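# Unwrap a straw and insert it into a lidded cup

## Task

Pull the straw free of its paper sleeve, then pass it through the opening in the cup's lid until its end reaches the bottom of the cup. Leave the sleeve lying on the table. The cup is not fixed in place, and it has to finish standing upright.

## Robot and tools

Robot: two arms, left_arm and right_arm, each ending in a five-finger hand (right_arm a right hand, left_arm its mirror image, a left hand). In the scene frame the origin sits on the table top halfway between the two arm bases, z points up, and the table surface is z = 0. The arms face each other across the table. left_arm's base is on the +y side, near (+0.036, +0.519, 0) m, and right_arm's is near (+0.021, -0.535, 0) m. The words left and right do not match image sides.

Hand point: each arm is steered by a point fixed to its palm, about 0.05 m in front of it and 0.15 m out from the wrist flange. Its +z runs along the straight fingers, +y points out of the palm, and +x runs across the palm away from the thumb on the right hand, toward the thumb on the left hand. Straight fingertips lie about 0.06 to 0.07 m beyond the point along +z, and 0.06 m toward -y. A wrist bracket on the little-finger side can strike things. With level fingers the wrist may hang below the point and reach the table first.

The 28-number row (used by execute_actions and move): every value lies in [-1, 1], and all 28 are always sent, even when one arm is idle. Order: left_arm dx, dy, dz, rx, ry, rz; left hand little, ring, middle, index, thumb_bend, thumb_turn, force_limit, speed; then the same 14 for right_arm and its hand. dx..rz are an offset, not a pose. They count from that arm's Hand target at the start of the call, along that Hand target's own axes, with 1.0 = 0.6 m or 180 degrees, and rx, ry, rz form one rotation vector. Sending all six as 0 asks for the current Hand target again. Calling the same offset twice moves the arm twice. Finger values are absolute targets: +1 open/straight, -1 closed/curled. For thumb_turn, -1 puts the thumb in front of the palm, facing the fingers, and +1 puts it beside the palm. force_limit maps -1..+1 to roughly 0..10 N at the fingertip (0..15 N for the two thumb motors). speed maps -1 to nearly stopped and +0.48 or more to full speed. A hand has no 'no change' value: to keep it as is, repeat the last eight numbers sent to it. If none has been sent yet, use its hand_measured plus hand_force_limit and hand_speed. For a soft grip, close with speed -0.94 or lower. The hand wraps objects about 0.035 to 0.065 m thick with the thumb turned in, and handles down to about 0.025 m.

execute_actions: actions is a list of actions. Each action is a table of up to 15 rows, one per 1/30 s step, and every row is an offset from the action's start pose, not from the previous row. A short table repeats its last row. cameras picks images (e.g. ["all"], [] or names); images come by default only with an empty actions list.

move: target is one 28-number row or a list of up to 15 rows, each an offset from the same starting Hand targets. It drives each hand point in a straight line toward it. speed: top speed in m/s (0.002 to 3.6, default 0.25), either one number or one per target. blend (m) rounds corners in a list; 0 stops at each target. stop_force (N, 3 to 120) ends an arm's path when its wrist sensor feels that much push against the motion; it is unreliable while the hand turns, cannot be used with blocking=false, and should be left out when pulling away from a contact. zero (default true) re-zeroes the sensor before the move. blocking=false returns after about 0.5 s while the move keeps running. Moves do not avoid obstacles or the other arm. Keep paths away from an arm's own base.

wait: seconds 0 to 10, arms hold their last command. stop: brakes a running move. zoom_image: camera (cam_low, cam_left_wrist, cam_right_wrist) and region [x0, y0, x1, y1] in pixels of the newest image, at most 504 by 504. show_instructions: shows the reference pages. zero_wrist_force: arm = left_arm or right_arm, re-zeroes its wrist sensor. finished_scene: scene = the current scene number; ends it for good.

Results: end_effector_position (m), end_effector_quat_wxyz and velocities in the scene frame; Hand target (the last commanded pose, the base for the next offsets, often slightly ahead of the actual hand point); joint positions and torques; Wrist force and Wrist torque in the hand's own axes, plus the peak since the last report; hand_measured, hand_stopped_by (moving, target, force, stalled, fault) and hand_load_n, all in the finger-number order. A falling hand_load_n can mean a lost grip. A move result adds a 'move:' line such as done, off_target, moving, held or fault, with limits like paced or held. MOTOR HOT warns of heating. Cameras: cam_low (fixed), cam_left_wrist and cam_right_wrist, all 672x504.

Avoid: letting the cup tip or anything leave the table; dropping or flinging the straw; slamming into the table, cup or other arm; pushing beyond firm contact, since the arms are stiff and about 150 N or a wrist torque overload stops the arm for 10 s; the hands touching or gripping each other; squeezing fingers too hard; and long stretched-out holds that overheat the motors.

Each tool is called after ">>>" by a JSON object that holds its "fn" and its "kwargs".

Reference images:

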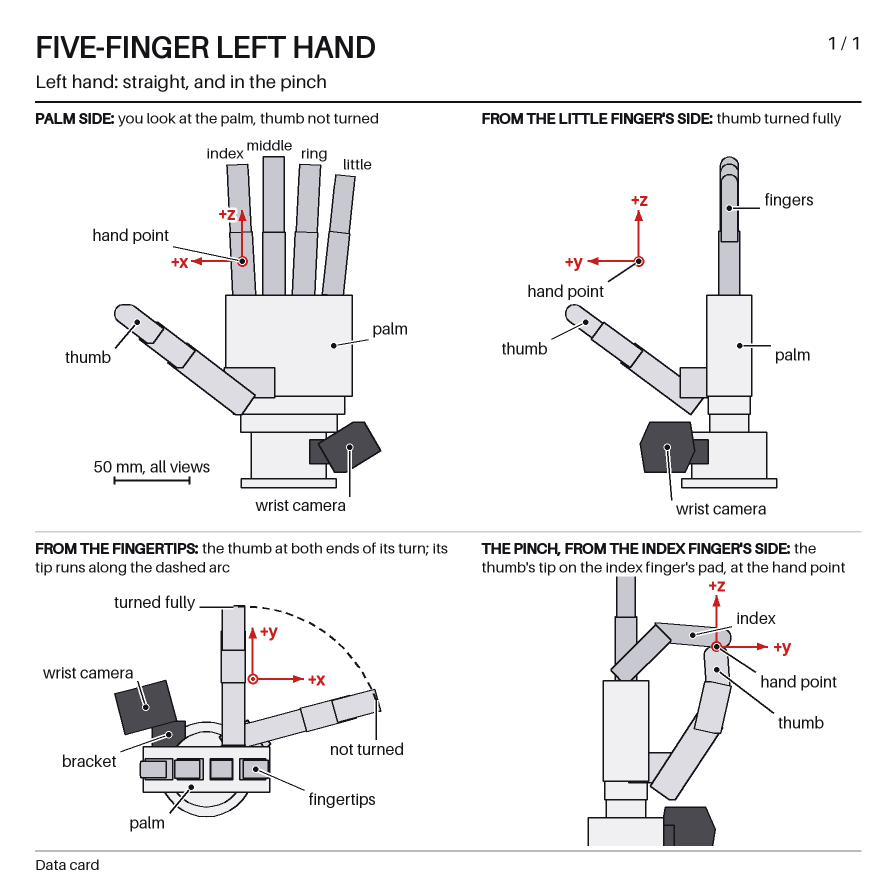

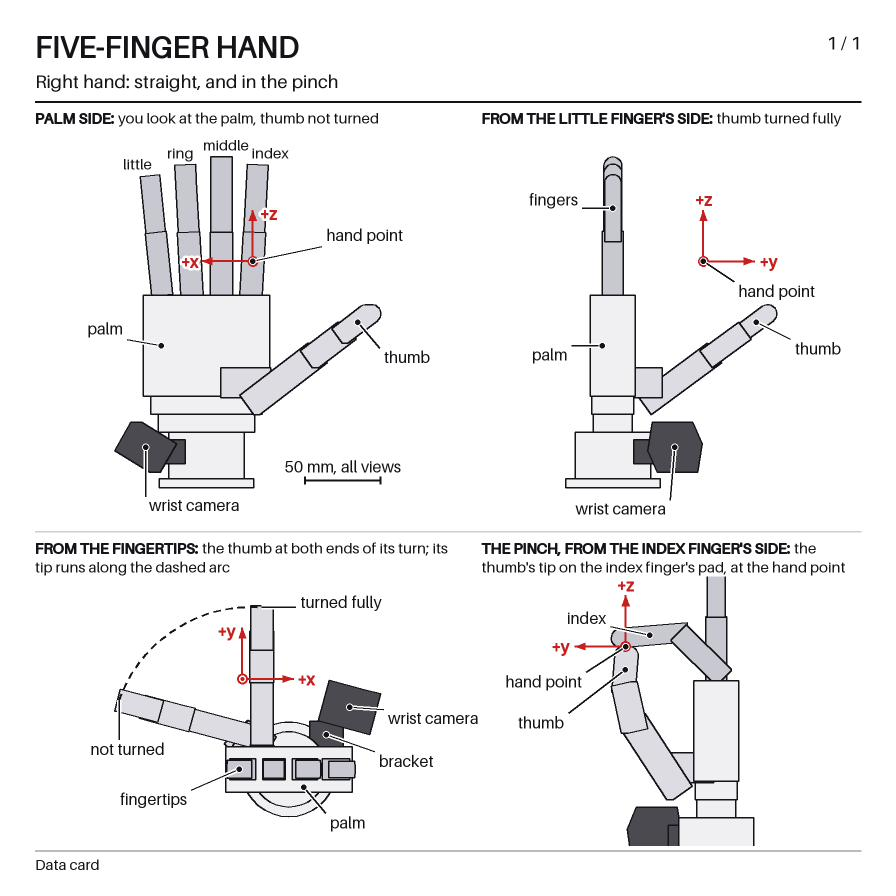

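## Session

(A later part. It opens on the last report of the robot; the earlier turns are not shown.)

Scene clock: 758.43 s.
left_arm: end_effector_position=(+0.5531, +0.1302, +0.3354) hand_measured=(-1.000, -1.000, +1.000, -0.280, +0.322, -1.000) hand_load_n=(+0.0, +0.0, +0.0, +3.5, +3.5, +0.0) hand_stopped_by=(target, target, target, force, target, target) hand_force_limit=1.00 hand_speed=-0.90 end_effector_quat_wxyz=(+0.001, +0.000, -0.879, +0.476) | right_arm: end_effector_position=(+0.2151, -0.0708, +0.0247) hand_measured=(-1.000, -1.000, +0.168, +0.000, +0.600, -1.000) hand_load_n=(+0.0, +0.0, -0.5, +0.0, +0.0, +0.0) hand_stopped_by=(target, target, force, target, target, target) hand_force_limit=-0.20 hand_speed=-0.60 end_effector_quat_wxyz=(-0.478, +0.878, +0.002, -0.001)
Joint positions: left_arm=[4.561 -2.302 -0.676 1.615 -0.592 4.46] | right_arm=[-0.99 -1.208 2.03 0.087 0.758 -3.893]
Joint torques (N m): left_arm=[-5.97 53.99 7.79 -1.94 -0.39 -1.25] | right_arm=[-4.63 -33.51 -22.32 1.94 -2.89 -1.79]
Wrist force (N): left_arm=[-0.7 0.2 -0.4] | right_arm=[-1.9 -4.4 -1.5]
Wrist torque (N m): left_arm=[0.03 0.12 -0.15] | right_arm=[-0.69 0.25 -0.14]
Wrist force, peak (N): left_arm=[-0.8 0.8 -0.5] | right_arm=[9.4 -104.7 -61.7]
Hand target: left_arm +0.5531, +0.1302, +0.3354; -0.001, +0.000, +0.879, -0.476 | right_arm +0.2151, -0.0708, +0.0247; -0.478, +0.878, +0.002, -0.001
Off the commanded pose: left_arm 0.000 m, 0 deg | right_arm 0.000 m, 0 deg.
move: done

>>> {"fn": "move", "kwargs": {"target": [0.0068,0.0026,-0.0041,0,0,0,-1,-1,1,-0.75,0.32,-1,1.0,-0.9,0,-0.168,-0.109,0,0,0,-1,-1,-0.1,0.0,0.6,-1,-0.2,-0.6], "speed": 0.05, "cameras": ["cam_left_wrist","cam_low","cam_right_wrist"]}}

>>> {"fn": "zoom_image", "kwargs": {"camera": "cam_left_wrist", "region": [115, 215, 175, 265]}}

>>> {"fn": "zoom_image", "kwargs": {"camera": "cam_low", "region": [150, 220, 290, 320]}}

Scene clock: 764.83 s.
left_arm: end_effector_position=(+0.5490, +0.1331, +0.3354) hand_measured=(-1.000, -1.000, +1.000, -0.280, +0.322, -1.000) hand_load_n=(+0.0, +0.0, +0.0, +3.5, +3.5, -0.5) hand_stopped_by=(target, target, target, force, target, target) hand_force_limit=1.00 hand_speed=-0.90 end_effector_quat_wxyz=(+0.001, +0.000, -0.879, +0.476) | right_arm: end_effector_position=(+0.2151, -0.0710, +0.1449) hand_measured=(-1.000, -1.000, +0.168, +0.000, +0.600, -1.000) hand_load_n=(+0.0, +0.0, +0.0, +0.0, +0.0, +0.5) hand_stopped_by=(target, target, force, target, target, target) hand_force_limit=-0.20 hand_speed=-0.60 end_effector_quat_wxyz=(-0.478, +0.878, +0.002, +0.000)
Joint positions: left_arm=[4.565 -2.284 -0.708 1.623 -0.591 4.467] | right_arm=[-0.99 -1.397 1.898 0.408 0.758 -3.894]
Joint torques (N m): left_arm=[5.8 46.77 18.3 -1.73 3.5 1.01] | right_arm=[-7.16 -19.65 -4.71 -0.7 -2.95 -1.56]
Wrist force (N): left_arm=[-1.0 0.2 0.0] | right_arm=[-2.0 -4.5 -1.3]
Wrist torque (N m): left_arm=[0.01 0.17 -0.16] | right_arm=[-0.73 0.25 -0.07]
Wrist force, peak (N): left_arm=[-1.0 0.7 -0.2] | right_arm=[-2.0 -5.3 -1.9]
Hand target: left_arm +0.5490, +0.1331, +0.3354; -0.001, +0.000, +0.879, -0.476 | right_arm +0.2150, -0.0710, +0.1448; -0.478, +0.878, +0.002, -0.001
Off the commanded pose: left_arm 0.000 m, 0 deg | right_arm 0.000 m, 0 deg.
move: done
camera_calibration:
cam_left_wrist: T_world_to_cam=[[-0.230325, -0.526957, 0.818087, -0.0767073], [-0.87661, 0.47736, 0.0606813, 0.40977], [-0.422499, -0.703167, -0.571884, 0.631126], [0, 0, 0, 1]] pos_world=[0.608191, 0.207758, 0.398819]
cam_right_wrist: T_world_to_cam=[[0.205487, -0.545385, -0.812607, 0.0379534], [-0.882445, -0.462279, 0.0871132, 0.156434], [-0.423162, 0.69918, -0.576265, 0.337627], [0, 0, 0, 1]] pos_world=[0.273116, -0.143047, 0.211776]

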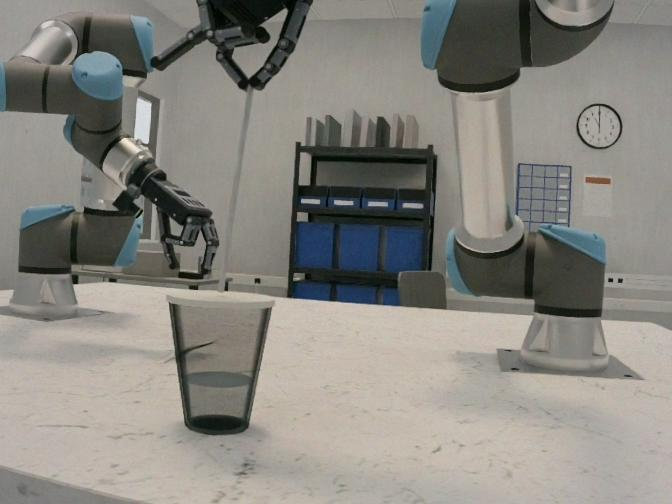

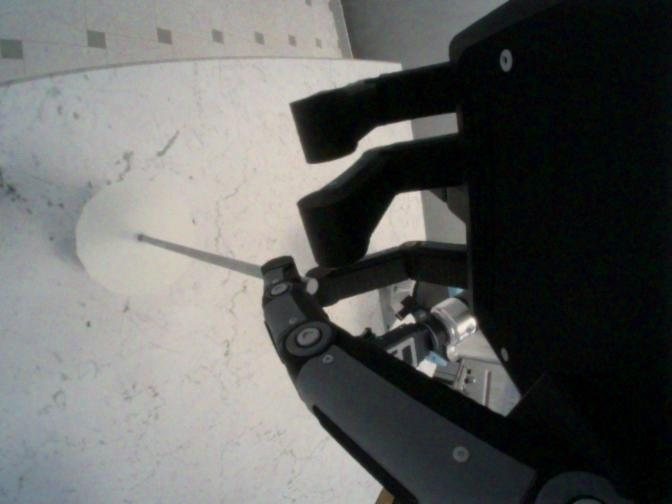

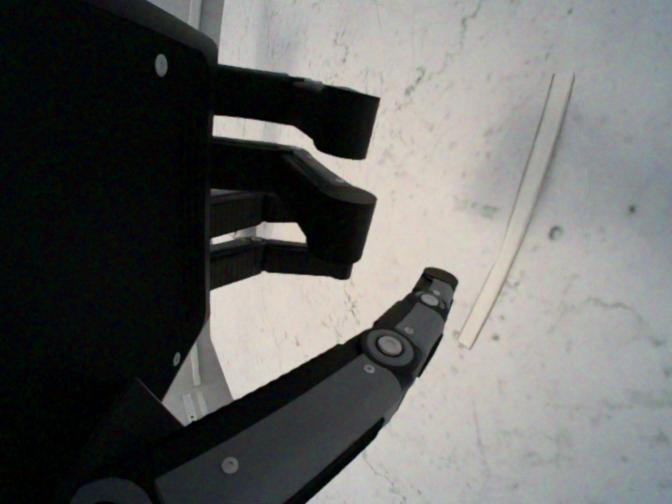

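Scaled by 8.400 from the camera's 672x504 image, which has a finer 960x720 frame.

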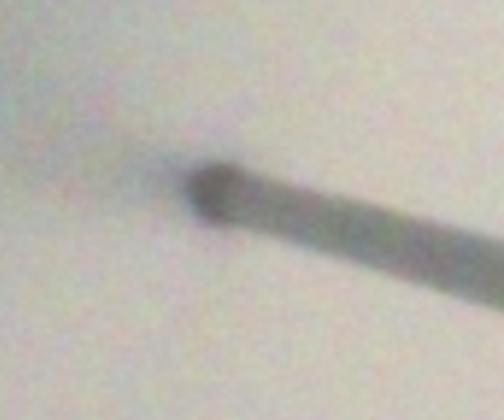

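Scaled by 3.600 from the camera's 672x504 image, which has a finer 960x720 frame.

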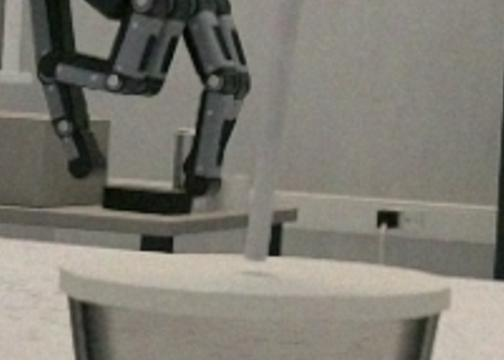

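>>> {"fn": "move", "kwargs": {"target": [0,0.0285,0.0175,0,0,0,-1,-1,1,-0.75,0.32,-1,1.0,-0.9,0,0,0,0,0,0,-1,-1,-0.1,0.0,0.6,-1,-0.2,-0.6], "speed": 0.015, "stop_force": 3, "cameras": ["cam_left_wrist","cam_low"]}}

>>> {"fn": "zoom_image", "kwargs": {"camera": "cam_left_wrist", "region": [100, 200, 180, 270]}}

>>> {"fn": "zoom_image", "kwargs": {"camera": "cam_low", "region": [140, 80, 300, 320]}}

Scene clock: 772.90 s.
left_arm: end_effector_position=(+0.5490, +0.1331, +0.3317) hand_measured=(-1.000, -1.000, +1.000, -0.280, +0.322, -1.000) hand_load_n=(+0.0, +0.0, +0.0, +3.5, +3.5, -0.5) hand_stopped_by=(target, target, target, force, target, target) hand_force_limit=1.00 hand_speed=-0.90 end_effector_quat_wxyz=(+0.002, +0.000, -0.879, +0.476) | right_arm: end_effector_position=(+0.2150, -0.0710, +0.1448) hand_measured=(-1.000, -1.000, +0.168, +0.000, +0.600, -1.000) hand_load_n=(+0.0, +0.0, +0.0, +0.0, +0.0, +0.0) hand_stopped_by=(target, target, force, target, target, target) hand_force_limit=-0.20 hand_speed=-0.60 end_effector_quat_wxyz=(-0.478, +0.878, +0.002, -0.001)
Joint positions: left_arm=[4.565 -2.282 -0.721 1.634 -0.591 4.468] | right_arm=[-0.99 -1.396 1.898 0.408 0.758 -3.894]
Joint torques (N m): left_arm=[-5.66 36.51 26.86 -1.54 1.35 -1.61] | right_arm=[2.25 -20.61 -3.83 2.21 -1.6 1.53]
Wrist force (N): left_arm=[-0.7 0.0 -0.6] | right_arm=[-2.1 -4.6 -1.5]
Wrist torque (N m): left_arm=[0.06 0.11 -0.15] | right_arm=[-0.74 0.28 -0.09]
Wrist force, peak (N): left_arm=[-0.6 -2.8 -3.0] | right_arm=[-2.2 -5.0 -1.5]
Hand target: left_arm +0.5490, +0.1331, +0.3317; -0.002, +0.000, +0.879, -0.476 (not the last commanded pose) | right_arm +0.2150, -0.0710, +0.1448; -0.478, +0.878, +0.002, -0.001
Off the commanded pose: left_arm 0.016 m, 0 deg | right_arm 0.000 m, 0 deg.
move: contact (left_arm)
camera_calibration:
cam_left_wrist: T_world_to_cam=[[-0.230333, -0.526981, 0.81807, -0.0736639], [-0.876554, 0.477452, 0.0607634, 0.409909], [-0.422611, -0.703087, -0.5719, 0.629068], [0, 0, 0, 1]] pos_world=[0.608191, 0.207758, 0.395119]
Images, in order (width x height): cam_low 672x504, cam_left_wrist 672x504.

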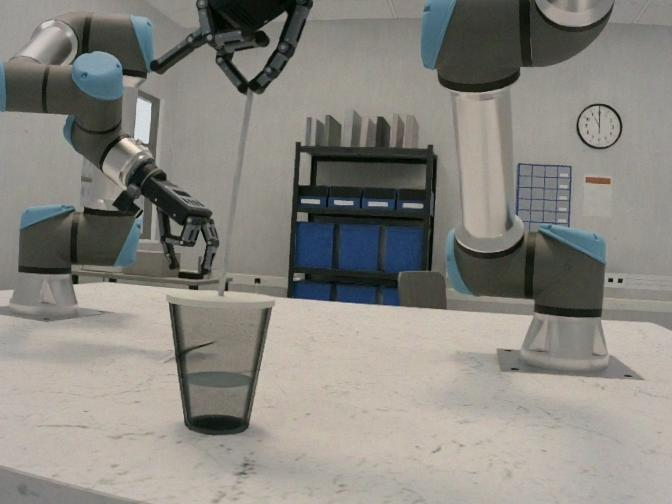

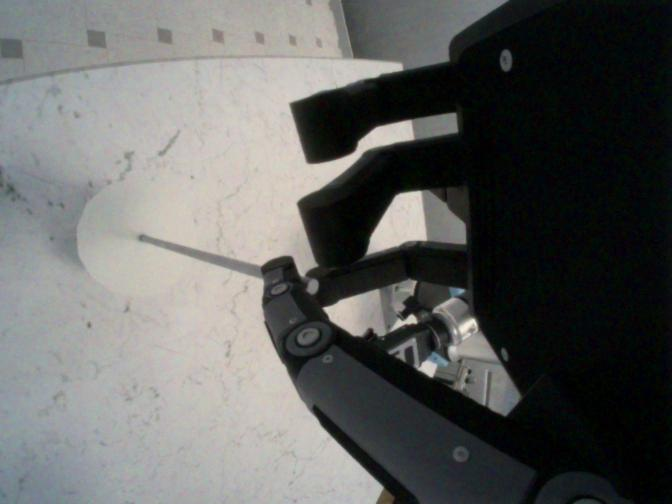

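Scaled by 6.300 from the camera's 672x504 image, which has a finer 960x720 frame.

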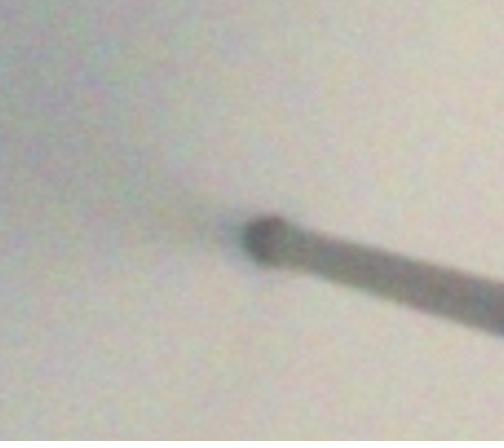

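Scaled by 2.100 from the camera's 672x504 image, which has a finer 960x720 frame.

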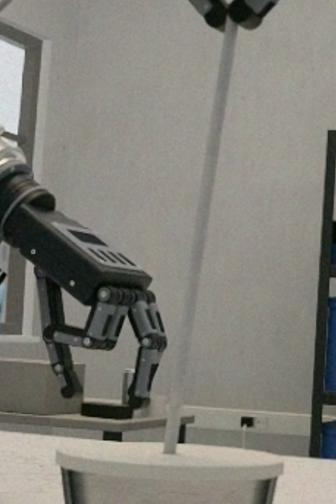

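>>> {"fn": "move", "kwargs": {"target": [[0,-0.0042,-0.00273,0,0,0,-1,-1,1,-0.75,0.32,-1,1.0,-0.9,0,0,0,0,0,0,-1,-1,-0.1,0.0,0.6,-1,-0.2,-0.6],[0,-0.00284,-0.00483,0,0,0,-1,-1,1,-0.75,0.32,-1,1.0,-0.9,0,0,0,0,0,0,-1,-1,-0.1,0.0,0.6,-1,-0.2,-0.6]], "speed": 0.03, "cameras": ["cam_low","cam_left_wrist"]}}

>>> {"fn": "zoom_image", "kwargs": {"camera": "cam_left_wrist", "region": [100, 200, 180, 270]}}

>>> {"fn": "zoom_image", "kwargs": {"camera": "cam_low", "region": [150, 220, 290, 320]}}

Scene clock: 795.97 s.
left_arm: end_effector_position=(+0.5490, +0.1347, +0.3347) hand_measured=(-1.000, -1.000, +1.000, -0.280, +0.322, -1.000) hand_load_n=(+0.0, +0.0, +0.0, +3.5, +4.0, -0.5) hand_stopped_by=(target, target, target, force, target, target) hand_force_limit=1.00 hand_speed=-0.90 end_effector_quat_wxyz=(+0.002, +0.000, -0.879, +0.476) end_effector_velocity=(+0.000, +0.000, +0.000) end_effector_angular_velocity=(+0.000, +0.001, +0.002) | right_arm: end_effector_position=(+0.2150, -0.0710, +0.1448) hand_measured=(-1.000, -1.000, +0.168, +0.000, +0.600, -1.000) hand_load_n=(+0.0, +0.0, +0.0, +0.0, -0.5, +0.0) hand_stopped_by=(target, target, force, target, target, target) hand_force_limit=-0.20 hand_speed=-0.60 end_effector_quat_wxyz=(-0.478, +0.878, +0.002, -0.001)
Joint positions: left_arm=[4.568 -2.282 -0.715 1.623 -0.591 4.472] | right_arm=[-0.99 -1.396 1.898 0.408 0.758 -3.894]
Joint velocities: left_arm=[0 0 0.002 0.001 0 -0.005] | right_arm=[within noise]
Joint torques (N m): left_arm=[-6.55 42.02 27.24 -1.93 3.67 -1.5] | right_arm=[6.64 -20.06 -4.01 0.38 -0.61 1.8]
Wrist force (N): left_arm=[-0.8 0.5 -0.1] | right_arm=[-2.0 -4.5 -1.8]
Wrist torque (N m): left_arm=[0.06 0.15 -0.15] | right_arm=[-0.70 0.28 -0.08]
Wrist force, peak (N): left_arm=[-0.9 -0.1 -0.9] | right_arm=[-2.2 -5.0 -1.8]
Hand target: left_arm +0.5490, +0.1346, +0.3347; -0.002, +0.000, +0.879, -0.476 | right_arm +0.2150, -0.0710, +0.1448; -0.478, +0.878, +0.002, -0.001
Off the commanded pose: left_arm 0.000 m, 0 deg | right_arm 0.000 m, 0 deg.
move: done
camera_calibration:
cam_left_wrist: T_world_to_cam=[[-0.23018, -0.527043, 0.818073, -0.0753271], [-0.876555, 0.477427, 0.060947, 0.408948], [-0.422692, -0.703057, -0.571876, 0.631815], [0, 0, 0, 1]] pos_world=[0.60819, 0.209258, 0.398019]
Images, in order (width x height): cam_low 672x504, cam_left_wrist 672x504.

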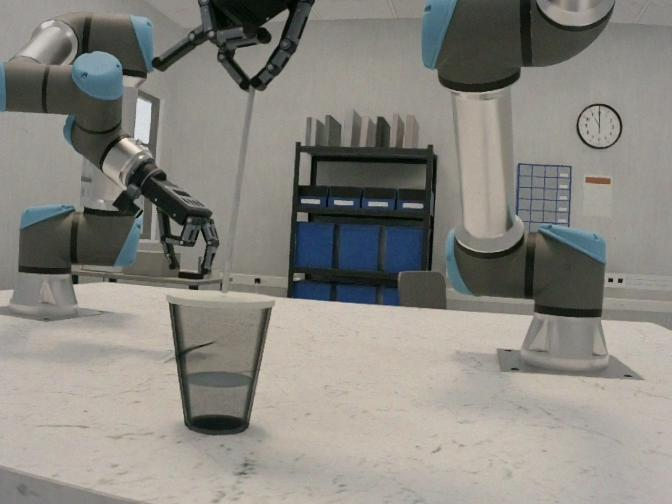

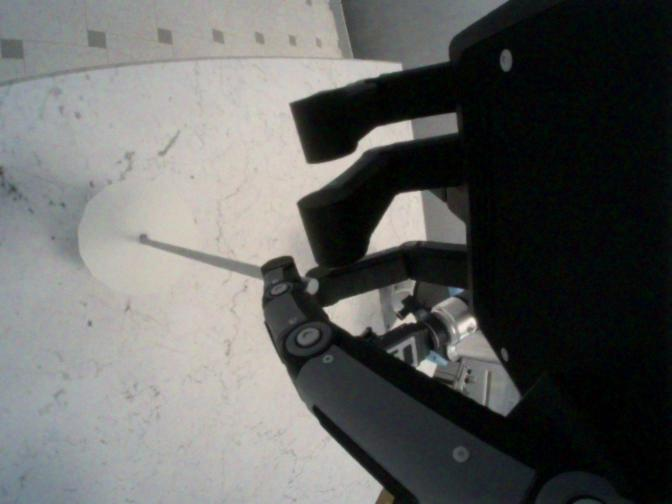

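Scaled by 6.300 from the camera's 672x504 image, which has a finer 960x720 frame.

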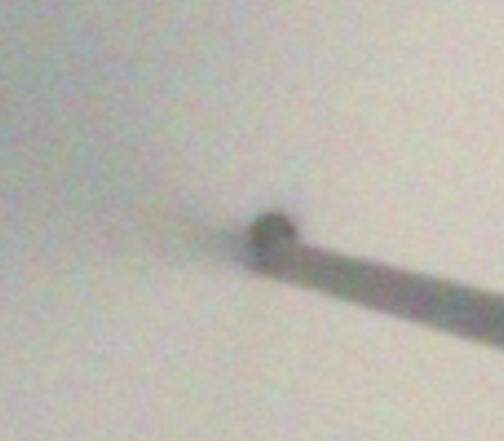

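Scaled by 3.600 from the camera's 672x504 image, which has a finer 960x720 frame.

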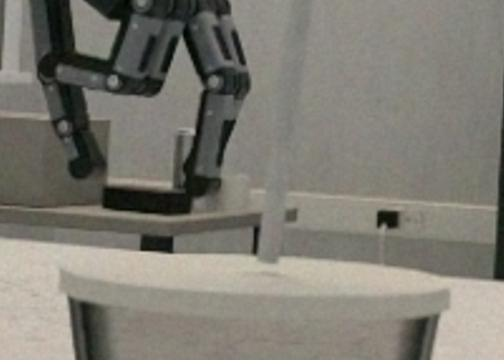

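>>> {"fn": "move", "kwargs": {"target": [-0.00133,-0.00409,0.00629,0,0,0,-1,-1,1,-0.75,0.32,-1,1.0,-0.9,0,0,0,0,0,0,-1,-1,-0.1,0.0,0.6,-1,-0.2,-0.6], "speed": 0.03, "cameras": ["cam_low","cam_left_wrist"]}}

>>> {"fn": "zoom_image", "kwargs": {"camera": "cam_left_wrist", "region": [120, 220, 170, 260]}}

>>> {"fn": "zoom_image", "kwargs": {"camera": "cam_low", "region": [150, 220, 290, 320]}}

Scene clock: 809.70 s.
left_arm: end_effector_position=(+0.5498, +0.1300, +0.3347) hand_measured=(-1.000, -1.000, +1.000, -0.280, +0.322, -1.000) hand_load_n=(+0.0, +0.0, -0.5, +3.5, +4.0, +0.0) hand_stopped_by=(target, target, target, force, target, target) hand_force_limit=1.00 hand_speed=-0.90 end_effector_quat_wxyz=(+0.002, +0.000, -0.879, +0.476) | right_arm: end_effector_position=(+0.2150, -0.0710, +0.1448) hand_measured=(-1.000, -1.000, +0.168, +0.000, +0.600, -1.000) hand_load_n=(+0.0, +0.0, +0.0, +0.0, +0.0, +0.0) hand_stopped_by=(target, target, force, target, target, target) hand_force_limit=-0.20 hand_speed=-0.60 end_effector_quat_wxyz=(-0.478, +0.878, +0.002, -0.001)
Joint positions: left_arm=[4.56 -2.29 -0.697 1.626 -0.592 4.458] | right_arm=[-0.99 -1.396 1.898 0.408 0.758 -3.894]
Joint torques (N m): left_arm=[5.53 49.87 11 -2.13 -0.82 1.63] | right_arm=[6.3 -22.42 -4.89 -0.19 0.28 1.34]
Wrist force (N): left_arm=[-0.7 0.6 -0.1] | right_arm=[-2.2 -4.6 -1.7]
Wrist torque (N m): left_arm=[0.08 0.12 -0.08] | right_arm=[-0.71 0.31 -0.09]
Wrist force, peak (N): left_arm=[-0.9 0.5 -0.6] | right_arm=[-2.2 -4.9 -1.7]
Hand target: left_arm +0.5498, +0.1301, +0.3347; -0.002, +0.000, +0.879, -0.476 | right_arm +0.2150, -0.0710, +0.1448; -0.478, +0.878, +0.002, -0.001
Off the commanded pose: left_arm 0.000 m, 0 deg | right_arm 0.000 m, 0 deg.
move: done
camera_calibration:
cam_left_wrist: T_world_to_cam=[[-0.230333, -0.526981, 0.81807, -0.0776202], [-0.876554, 0.477452, 0.0607634, 0.411956], [-0.422611, -0.703087, -0.5719, 0.628872], [0, 0, 0, 1]] pos_world=[0.608991, 0.204558, 0.398119]
Images, in order (width x height): cam_low 672x504, cam_left_wrist 672x504.

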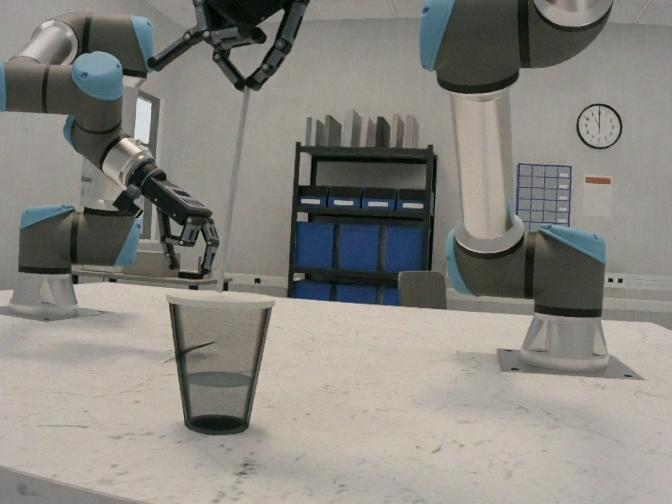

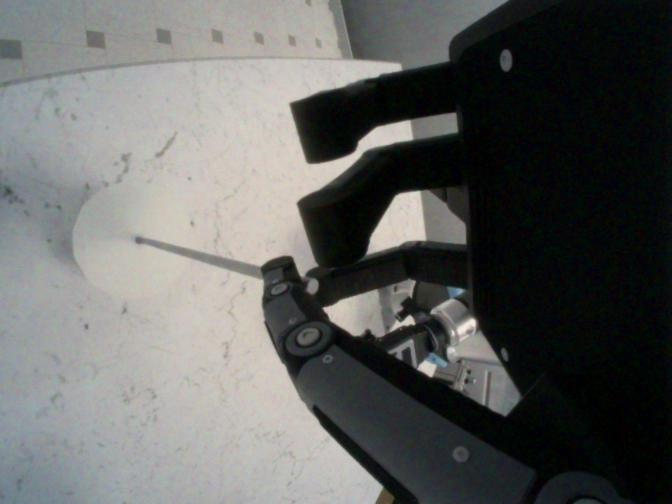

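Scaled by 10.080 from the camera's 672x504 image, which has a finer 960x720 frame.

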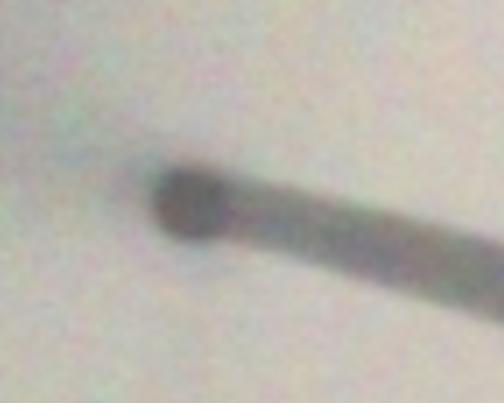

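Scaled by 3.600 from the camera's 672x504 image, which has a finer 960x720 frame.

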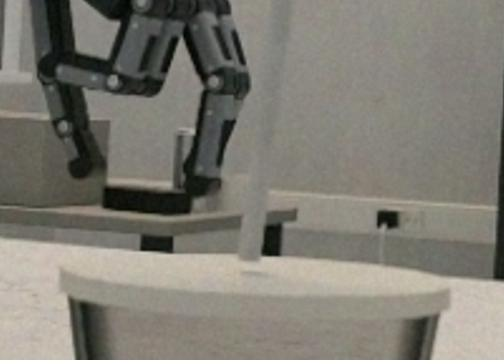

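>>> {"fn": "move", "kwargs": {"target": [0,0.014,0.00908,0,0,0,-1,-1,1,-0.75,0.32,-1,1.0,-0.9,0,0,0,0,0,0,-1,-1,-0.1,0.0,0.6,-1,-0.2,-0.6], "speed": 0.012, "stop_force": 3, "cameras": ["cam_low","cam_left_wrist"]}}

>>> {"fn": "zoom_image", "kwargs": {"camera": "cam_left_wrist", "region": [120, 220, 170, 260]}}

>>> {"fn": "zoom_image", "kwargs": {"camera": "cam_low", "region": [150, 220, 290, 320]}}

Scene clock: 814.70 s.
left_arm: end_effector_position=(+0.5498, +0.1301, +0.3316) hand_measured=(-1.000, -1.000, +1.000, -0.280, +0.322, -1.000) hand_load_n=(+0.0, +0.0, +0.0, +3.5, +3.5, -0.5) hand_stopped_by=(target, target, target, force, target, target) hand_force_limit=1.00 hand_speed=-0.90 end_effector_quat_wxyz=(+0.002, +0.000, -0.879, +0.476) | right_arm: end_effector_position=(+0.2150, -0.0710, +0.1448) hand_measured=(-1.000, -1.000, +0.168, +0.000, +0.600, -1.000) hand_load_n=(+0.0, +0.0, +0.0, +0.0, +0.0, +0.0) hand_stopped_by=(target, target, force, target, target, target) hand_force_limit=-0.20 hand_speed=-0.60 end_effector_quat_wxyz=(-0.478, +0.878, +0.002, -0.001)
Joint positions: left_arm=[4.56 -2.288 -0.708 1.635 -0.592 4.459] | right_arm=[-0.99 -1.396 1.898 0.408 0.758 -3.894]
Joint torques (N m): left_arm=[6.58 37.43 29.71 -2.2 2.74 1.51] | right_arm=[6.63 -22.8 -5.02 0.06 0.25 1.52]
Wrist force (N): left_arm=[-1.1 -0.1 -0.3] | right_arm=[-2.2 -4.6 -1.6]
Wrist torque (N m): left_arm=[0.01 0.17 -0.11] | right_arm=[-0.72 0.30 -0.09]
Wrist force, peak (N): left_arm=[-0.5 -2.4 -2.3] | right_arm=[-2.1 -4.9 -1.7]
Hand target: left_arm +0.5498, +0.1301, +0.3316; -0.002, +0.000, +0.879, -0.476 (not the last commanded pose) | right_arm +0.2150, -0.0710, +0.1448; -0.478, +0.878, +0.002, -0.001
Off the commanded pose: left_arm 0.007 m, 0 deg | right_arm 0.000 m, 0 deg.
move: contact (left_arm)
camera_calibration:
cam_left_wrist: T_world_to_cam=[[-0.230252, -0.527004, 0.818078, -0.07505], [-0.876536, 0.47747, 0.0608804, 0.4119], [-0.422692, -0.703057, -0.571876, 0.627232], [0, 0, 0, 1]] pos_world=[0.60889, 0.204758, 0.395019]
Images, in order (width x height): cam_low 672x504, cam_left_wrist 672x504.

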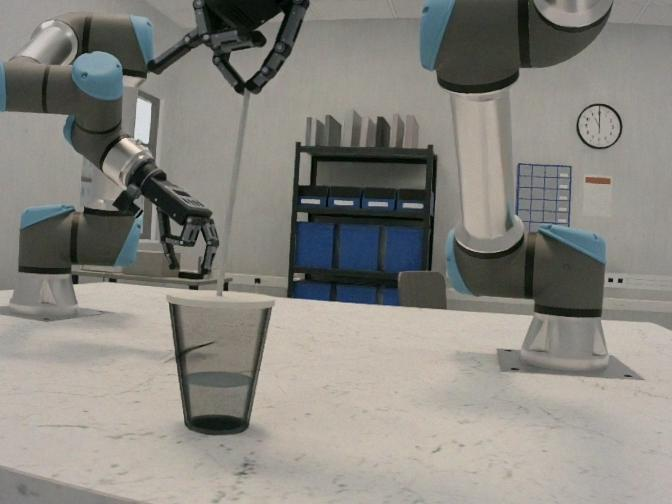

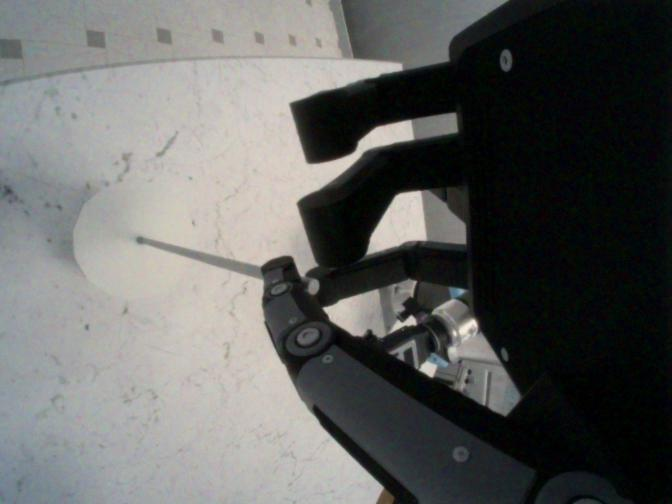

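Scaled by 10.080 from the camera's 672x504 image, which has a finer 960x720 frame.

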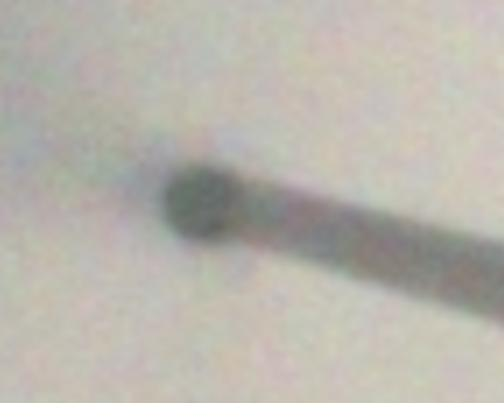

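Scaled by 3.600 from the camera's 672x504 image, which has a finer 960x720 frame.

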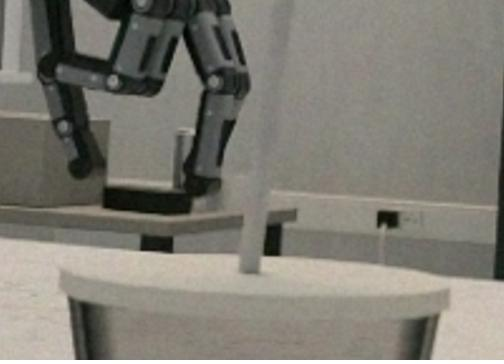

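>>> {"fn": "move", "kwargs": {"target": [[0,-0.0035,-0.00227,0,0,0,-1,-1,1,-0.75,0.32,-1,1.0,-0.9,0,0,0,0,0,0,-1,-1,-0.1,0.0,0.6,-1,-0.2,-0.6],[-0.00233,-0.00177,-0.00493,0,0,0,-1,-1,1,-0.75,0.32,-1,1.0,-0.9,0,0,0,0,0,0,-1,-1,-0.1,0.0,0.6,-1,-0.2,-0.6]], "speed": 0.03, "cameras": ["cam_low","cam_left_wrist"]}}

>>> {"fn": "zoom_image", "kwargs": {"camera": "cam_left_wrist", "region": [120, 220, 170, 260]}}

>>> {"fn": "zoom_image", "kwargs": {"camera": "cam_low", "region": [150, 220, 290, 320]}}

>>> {"fn": "move", "kwargs": {"target": [0,0.014,0.00908,0,0,0,-1,-1,1,-0.75,0.32,-1,1.0,-0.9,0,0,0,0,0,0,-1,-1,-0.1,0.0,0.6,-1,-0.2,-0.6], "speed": 0.012, "stop_force": 3, "cameras": ["cam_left_wrist"]}}

>>> {"fn": "zoom_image", "kwargs": {"camera": "cam_left_wrist", "region": [120, 220, 170, 260]}}

Scene clock: 838.27 s.
left_arm: end_effector_position=(+0.5513, +0.1321, +0.3341) hand_measured=(-1.000, -1.000, +1.000, -0.280, +0.322, -1.000) hand_load_n=(+0.0, +0.0, +0.0, +3.5, +3.5, -0.5) hand_stopped_by=(target, target, target, force, target, target) hand_force_limit=1.00 hand_speed=-0.90 end_effector_quat_wxyz=(+0.002, +0.000, -0.879, +0.476) end_effector_velocity=(+0.000, -0.001, -0.001) end_effector_angular_velocity=(+0.000, +0.001, +0.001) | right_arm: end_effector_position=(+0.2150, -0.0710, +0.1448) hand_measured=(-1.000, -1.000, +0.168, +0.000, +0.600, -1.000) hand_load_n=(+0.0, +0.0, +0.0, +0.0, +0.0, +0.0) hand_stopped_by=(target, target, force, target, target, target) hand_force_limit=-0.20 hand_speed=-0.60 end_effector_quat_wxyz=(-0.478, +0.878, +0.002, -0.001)
Joint positions: left_arm=[4.564 -2.292 -0.696 1.621 -0.591 4.465] | right_arm=[-0.99 -1.396 1.898 0.408 0.758 -3.894]
Joint velocities: left_arm=[-0.002 -0.002 0.001 0.005 0 -0.005] | right_arm=[within noise]
Joint torques (N m): left_arm=[-7.92 52.64 14.38 -1.17 2.49 -1.42] | right_arm=[6.33 -25.07 -4.89 -0.12 0.75 1.24]
Wrist force (N): left_arm=[-0.6 0.7 -0.3] | right_arm=[-2.4 -4.9 -1.7]
Wrist torque (N m): left_arm=[0.10 0.12 -0.13] | right_arm=[-0.75 0.34 -0.11]
Wrist force, peak (N): left_arm=[-0.8 0.7 -0.4] | right_arm=[-2.4 -4.9 -1.7]
Hand target: left_arm +0.5512, +0.1320, +0.3341; -0.002, +0.000, +0.879, -0.476 | right_arm +0.2150, -0.0710, +0.1448; -0.478, +0.878, +0.002, -0.001
Off the commanded pose: left_arm 0.000 m, 0 deg | right_arm 0.000 m, 0 deg.
move: done
camera_calibration:
cam_left_wrist: T_world_to_cam=[[-0.230252, -0.527004, 0.818078, -0.0757485], [-0.876536, 0.47747, 0.0608804, 0.412155], [-0.422692, -0.703057, -0.571876, 0.630631], [0, 0, 0, 1]] pos_world=[0.61039, 0.206658, 0.397519]
Images, in order (width x height): cam_low 672x504, cam_left_wrist 672x504.

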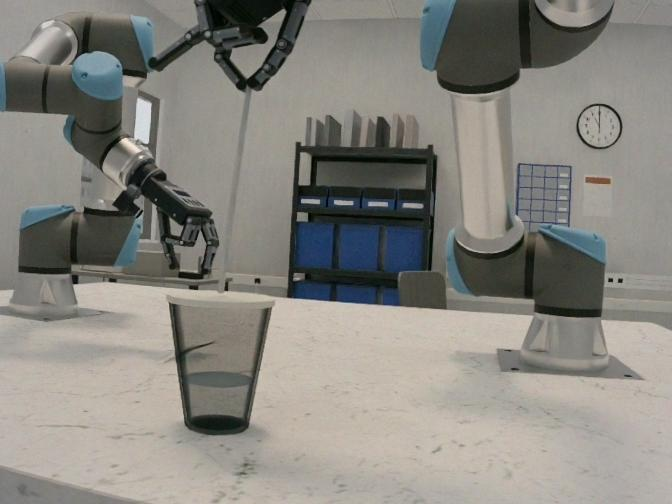

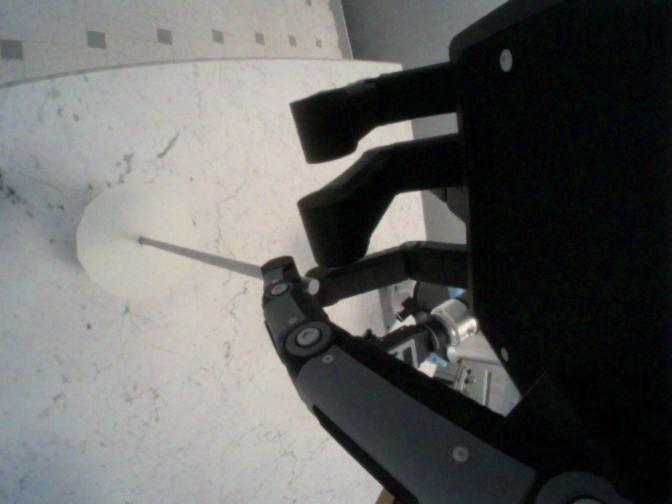

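Scaled by 10.080 from the camera's 672x504 image, which has a finer 960x720 frame.

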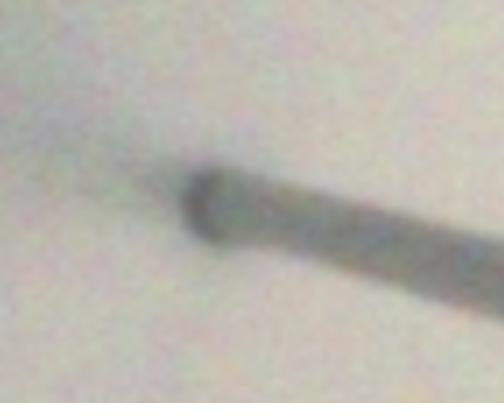

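Scaled by 3.600 from the camera's 672x504 image, which has a finer 960x720 frame.

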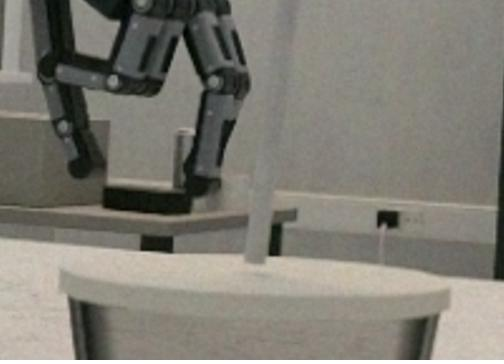

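Scene clock: 839.53 s.
left_arm: end_effector_position=(+0.5512, +0.1320, +0.3303) hand_measured=(-1.000, -1.000, +1.000, -0.280, +0.322, -1.000) hand_load_n=(+0.0, +0.0, +0.0, +3.5, +3.5, +0.0) hand_stopped_by=(target, target, target, force, target, target) hand_force_limit=1.00 hand_speed=-0.90 end_effector_quat_wxyz=(+0.002, +0.000, -0.879, +0.476) | right_arm: end_effector_position=(+0.2150, -0.0710, +0.1448) hand_measured=(-1.000, -1.000, +0.168, +0.000, +0.600, -1.000) hand_load_n=(+0.0, +0.0, +0.0, +0.0, +0.0, +0.0) hand_stopped_by=(target, target, force, target, target, target) hand_force_limit=-0.20 hand_speed=-0.60 end_effector_quat_wxyz=(-0.478, +0.878, +0.002, -0.001)
Joint positions: left_arm=[4.564 -2.29 -0.71 1.633 -0.591 4.465] | right_arm=[-0.99 -1.396 1.898 0.408 0.758 -3.894]
Joint torques (N m): left_arm=[-4.81 36.81 29.7 -1.95 -0.05 0.15] | right_arm=[6.52 -24.6 -5.96 -0.19 0.57 1.36]
Wrist force (N): left_arm=[-0.5 -0.3 -0.5] | right_arm=[-2.1 -4.5 -1.6]
Wrist torque (N m): left_arm=[0.02 0.10 -0.10] | right_arm=[-0.71 0.28 -0.08]
Wrist force, peak (N): left_arm=[-0.4 -2.2 -2.2] | right_arm=[-2.3 -4.9 -1.4]
Hand target: left_arm +0.5512, +0.1320, +0.3303; -0.002, +0.000, +0.879, -0.476 (not the last commanded pose) | right_arm +0.2150, -0.0710, +0.1448; -0.478, +0.878, +0.002, -0.001
Off the commanded pose: left_arm 0.006 m, 0 deg | right_arm 0.000 m, 0 deg.
move: contact (left_arm)
camera_calibration:
cam_left_wrist: T_world_to_cam=[[-0.230217, -0.526947, 0.818124, -0.0727144], [-0.876534, 0.477475, 0.0608844, 0.412295], [-0.422717, -0.703097, -0.571809, 0.628412], [0, 0, 0, 1]] pos_world=[0.61029, 0.206658, 0.393719]
Images, in order (width x height): cam_left_wrist 672x504.

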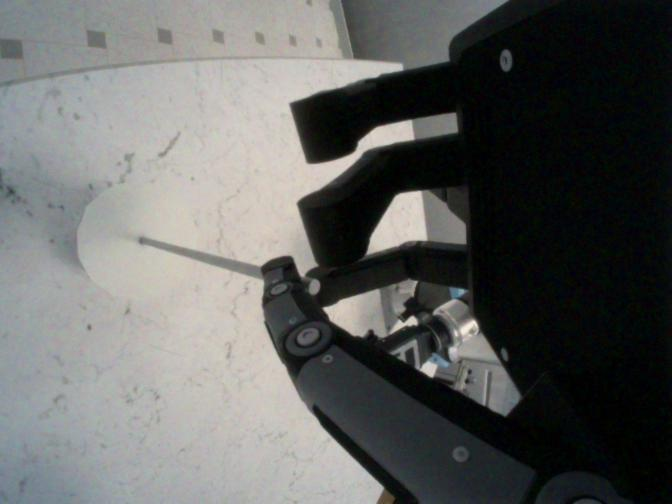

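Scaled by 10.080 from the camera's 672x504 image, which has a finer 960x720 frame.

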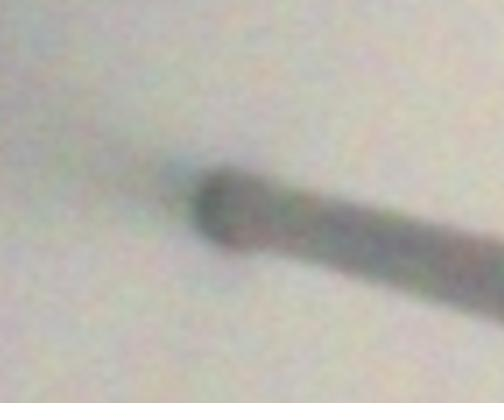

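>>> {"fn": "move", "kwargs": {"target": [[0,-0.0028,-0.00182,0,0,0,-1,-1,1,-0.75,0.32,-1,1.0,-0.9,0,0,0,0,0,0,-1,-1,-0.1,0.0,0.6,-1,-0.2,-0.6],[-0.00167,-0.00162,-0.00363,0,0,0,-1,-1,1,-0.75,0.32,-1,1.0,-0.9,0,0,0,0,0,0,-1,-1,-0.1,0.0,0.6,-1,-0.2,-0.6]], "speed": 0.03, "cameras": ["cam_left_wrist"]}}

>>> {"fn": "zoom_image", "kwargs": {"camera": "cam_left_wrist", "region": [120, 220, 170, 260]}}

>>> {"fn": "move", "kwargs": {"target": [0,0.014,0.00908,0,0,0,-1,-1,1,-0.75,0.32,-1,1.0,-0.9,0,0,0,0,0,0,-1,-1,-0.1,0.0,0.6,-1,-0.2,-0.6], "speed": 0.012, "stop_force": 3, "cameras": ["cam_left_wrist", "cam_low"]}}

>>> {"fn": "zoom_image", "kwargs": {"camera": "cam_left_wrist", "region": [120, 220, 170, 260]}}

>>> {"fn": "zoom_image", "kwargs": {"camera": "cam_low", "region": [150, 220, 290, 320]}}

Scene clock: 854.07 s.
left_arm: end_effector_position=(+0.5523, +0.1334, +0.3323) hand_measured=(-1.000, -1.000, +1.000, -0.280, +0.322, -1.000) hand_load_n=(+0.5, +0.0, +0.0, +3.5, +3.5, -0.5) hand_stopped_by=(target, target, target, force, target, target) hand_force_limit=1.00 hand_speed=-0.90 end_effector_quat_wxyz=(+0.002, +0.000, -0.879, +0.476) end_effector_velocity=(+0.000, -0.001, +0.000) end_effector_angular_velocity=(-0.001, +0.002, +0.002) | right_arm: end_effector_position=(+0.2150, -0.0710, +0.1448) hand_measured=(-1.000, -1.000, +0.168, +0.000, +0.600, -1.000) hand_load_n=(+0.0, +0.0, +0.0, +0.0, +0.0, +0.0) hand_stopped_by=(target, target, force, target, target, target) hand_force_limit=-0.20 hand_speed=-0.60 end_effector_quat_wxyz=(-0.478, +0.878, +0.002, -0.001)
Joint positions: left_arm=[4.566 -2.293 -0.701 1.623 -0.591 4.47] | right_arm=[-0.99 -1.396 1.898 0.408 0.758 -3.894]
Joint velocities: left_arm=[-0.001 0 -0.001 0.003 0 -0.005] | right_arm=[within noise]
Joint torques (N m): left_arm=[-6.77 51.08 15.99 -1.16 3.62 -1.43] | right_arm=[6.25 -26.79 -7.14 -0.23 0.7 1.28]
Wrist force (N): left_arm=[-0.8 0.2 -0.3] | right_arm=[-2.0 -4.7 -1.5]
Wrist torque (N m): left_arm=[0.03 0.13 -0.14] | right_arm=[-0.74 0.27 -0.08]
Wrist force, peak (N): left_arm=[-0.8 -0.2 -1.2] | right_arm=[-2.2 -4.9 -1.7]
Hand target: left_arm +0.5522, +0.1333, +0.3323; -0.002, +0.000, +0.879, -0.476 | right_arm +0.2150, -0.0710, +0.1448; -0.478, +0.878, +0.002, -0.001
Off the commanded pose: left_arm 0.000 m, 0 deg | right_arm 0.000 m, 0 deg.
move: done
camera_calibration:
cam_left_wrist: T_world_to_cam=[[-0.23018, -0.527043, 0.818073, -0.0733123], [-0.876555, 0.477427, 0.060947, 0.41252], [-0.422692, -0.703057, -0.571876, 0.630881], [0, 0, 0, 1]] pos_world=[0.61139, 0.207958, 0.395619]
Images, in order (width x height): cam_left_wrist 672x504.

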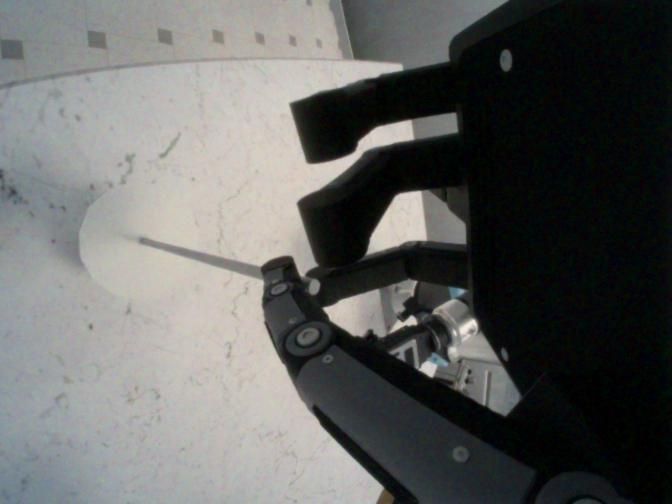

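Scaled by 10.080 from the camera's 672x504 image, which has a finer 960x720 frame.

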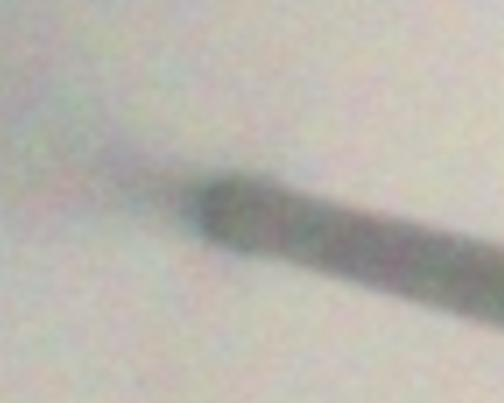

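Scene clock: 855.83 s.
left_arm: end_effector_position=(+0.5522, +0.1333, +0.3223) hand_measured=(-1.000, -1.000, +1.000, -0.280, +0.322, -1.000) hand_load_n=(+0.0, +0.0, +0.0, +3.5, +3.5, +0.0) hand_stopped_by=(target, target, target, force, target, target) hand_force_limit=1.00 hand_speed=-0.90 end_effector_quat_wxyz=(+0.002, +0.000, -0.879, +0.476) | right_arm: end_effector_position=(+0.2150, -0.0710, +0.1448) hand_measured=(-1.000, -1.000, +0.168, +0.000, +0.600, -1.000) hand_load_n=(+0.0, +0.0, +0.0, +0.0, +0.0, +0.0) hand_stopped_by=(target, target, force, target, target, target) hand_force_limit=-0.20 hand_speed=-0.60 end_effector_quat_wxyz=(-0.478, +0.878, +0.002, -0.001)
Joint positions: left_arm=[4.566 -2.288 -0.735 1.652 -0.591 4.47] | right_arm=[-0.99 -1.396 1.898 0.408 0.758 -3.894]
Joint torques (N m): left_arm=[-1.17 43.07 30.69 -4.58 3.63 0.9] | right_arm=[6.31 -27.42 -6.36 -0.25 0.67 1.39]
Wrist force (N): left_arm=[-0.8 0.6 0.1] | right_arm=[-2.2 -4.3 -1.5]
Wrist torque (N m): left_arm=[0.04 0.13 -0.14] | right_arm=[-0.69 0.30 -0.08]
Wrist force, peak (N): left_arm=[-1.0 0.7 -0.3] | right_arm=[-2.2 -4.8 -1.8]
Hand target: left_arm +0.5522, +0.1333, +0.3223; -0.002, +0.000, +0.879, -0.476 | right_arm +0.2150, -0.0710, +0.1448; -0.478, +0.878, +0.002, -0.001
Off the commanded pose: left_arm 0.000 m, 0 deg | right_arm 0.000 m, 0 deg.
move: done
camera_calibration:
cam_left_wrist: T_world_to_cam=[[-0.230217, -0.526947, 0.818124, -0.0652541], [-0.876534, 0.477475, 0.0608844, 0.413038], [-0.422717, -0.703097, -0.571809, 0.625175], [0, 0, 0, 1]] pos_world=[0.61129, 0.207958, 0.385719]
Images, in order (width x height): cam_low 672x504, cam_left_wrist 672x504.

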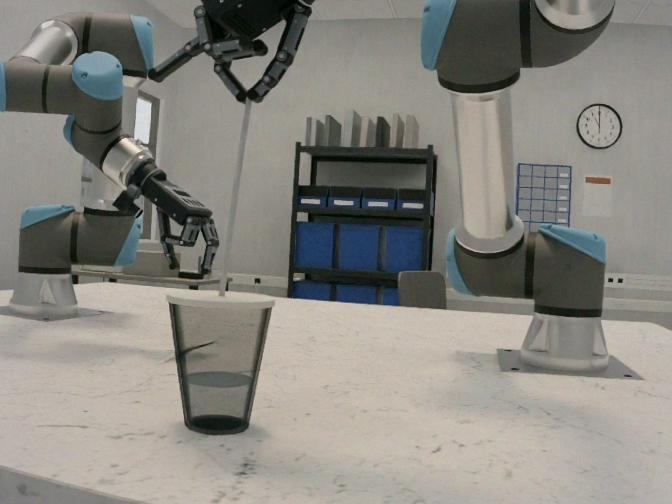

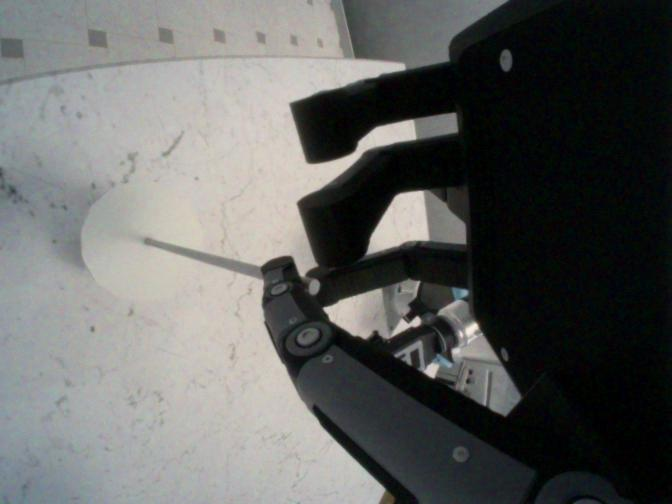

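Scaled by 10.080 from the camera's 672x504 image, which has a finer 960x720 frame.

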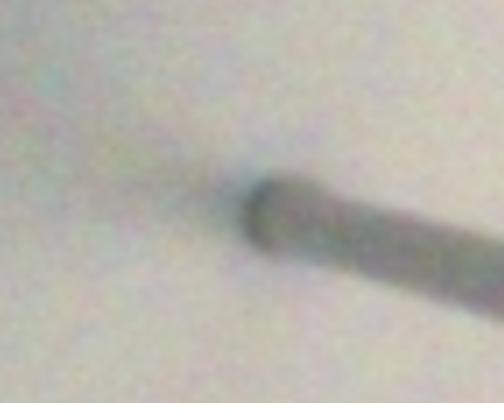

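Scaled by 3.600 from the camera's 672x504 image, which has a finer 960x720 frame.

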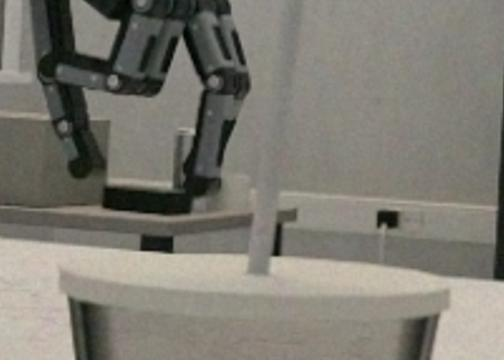

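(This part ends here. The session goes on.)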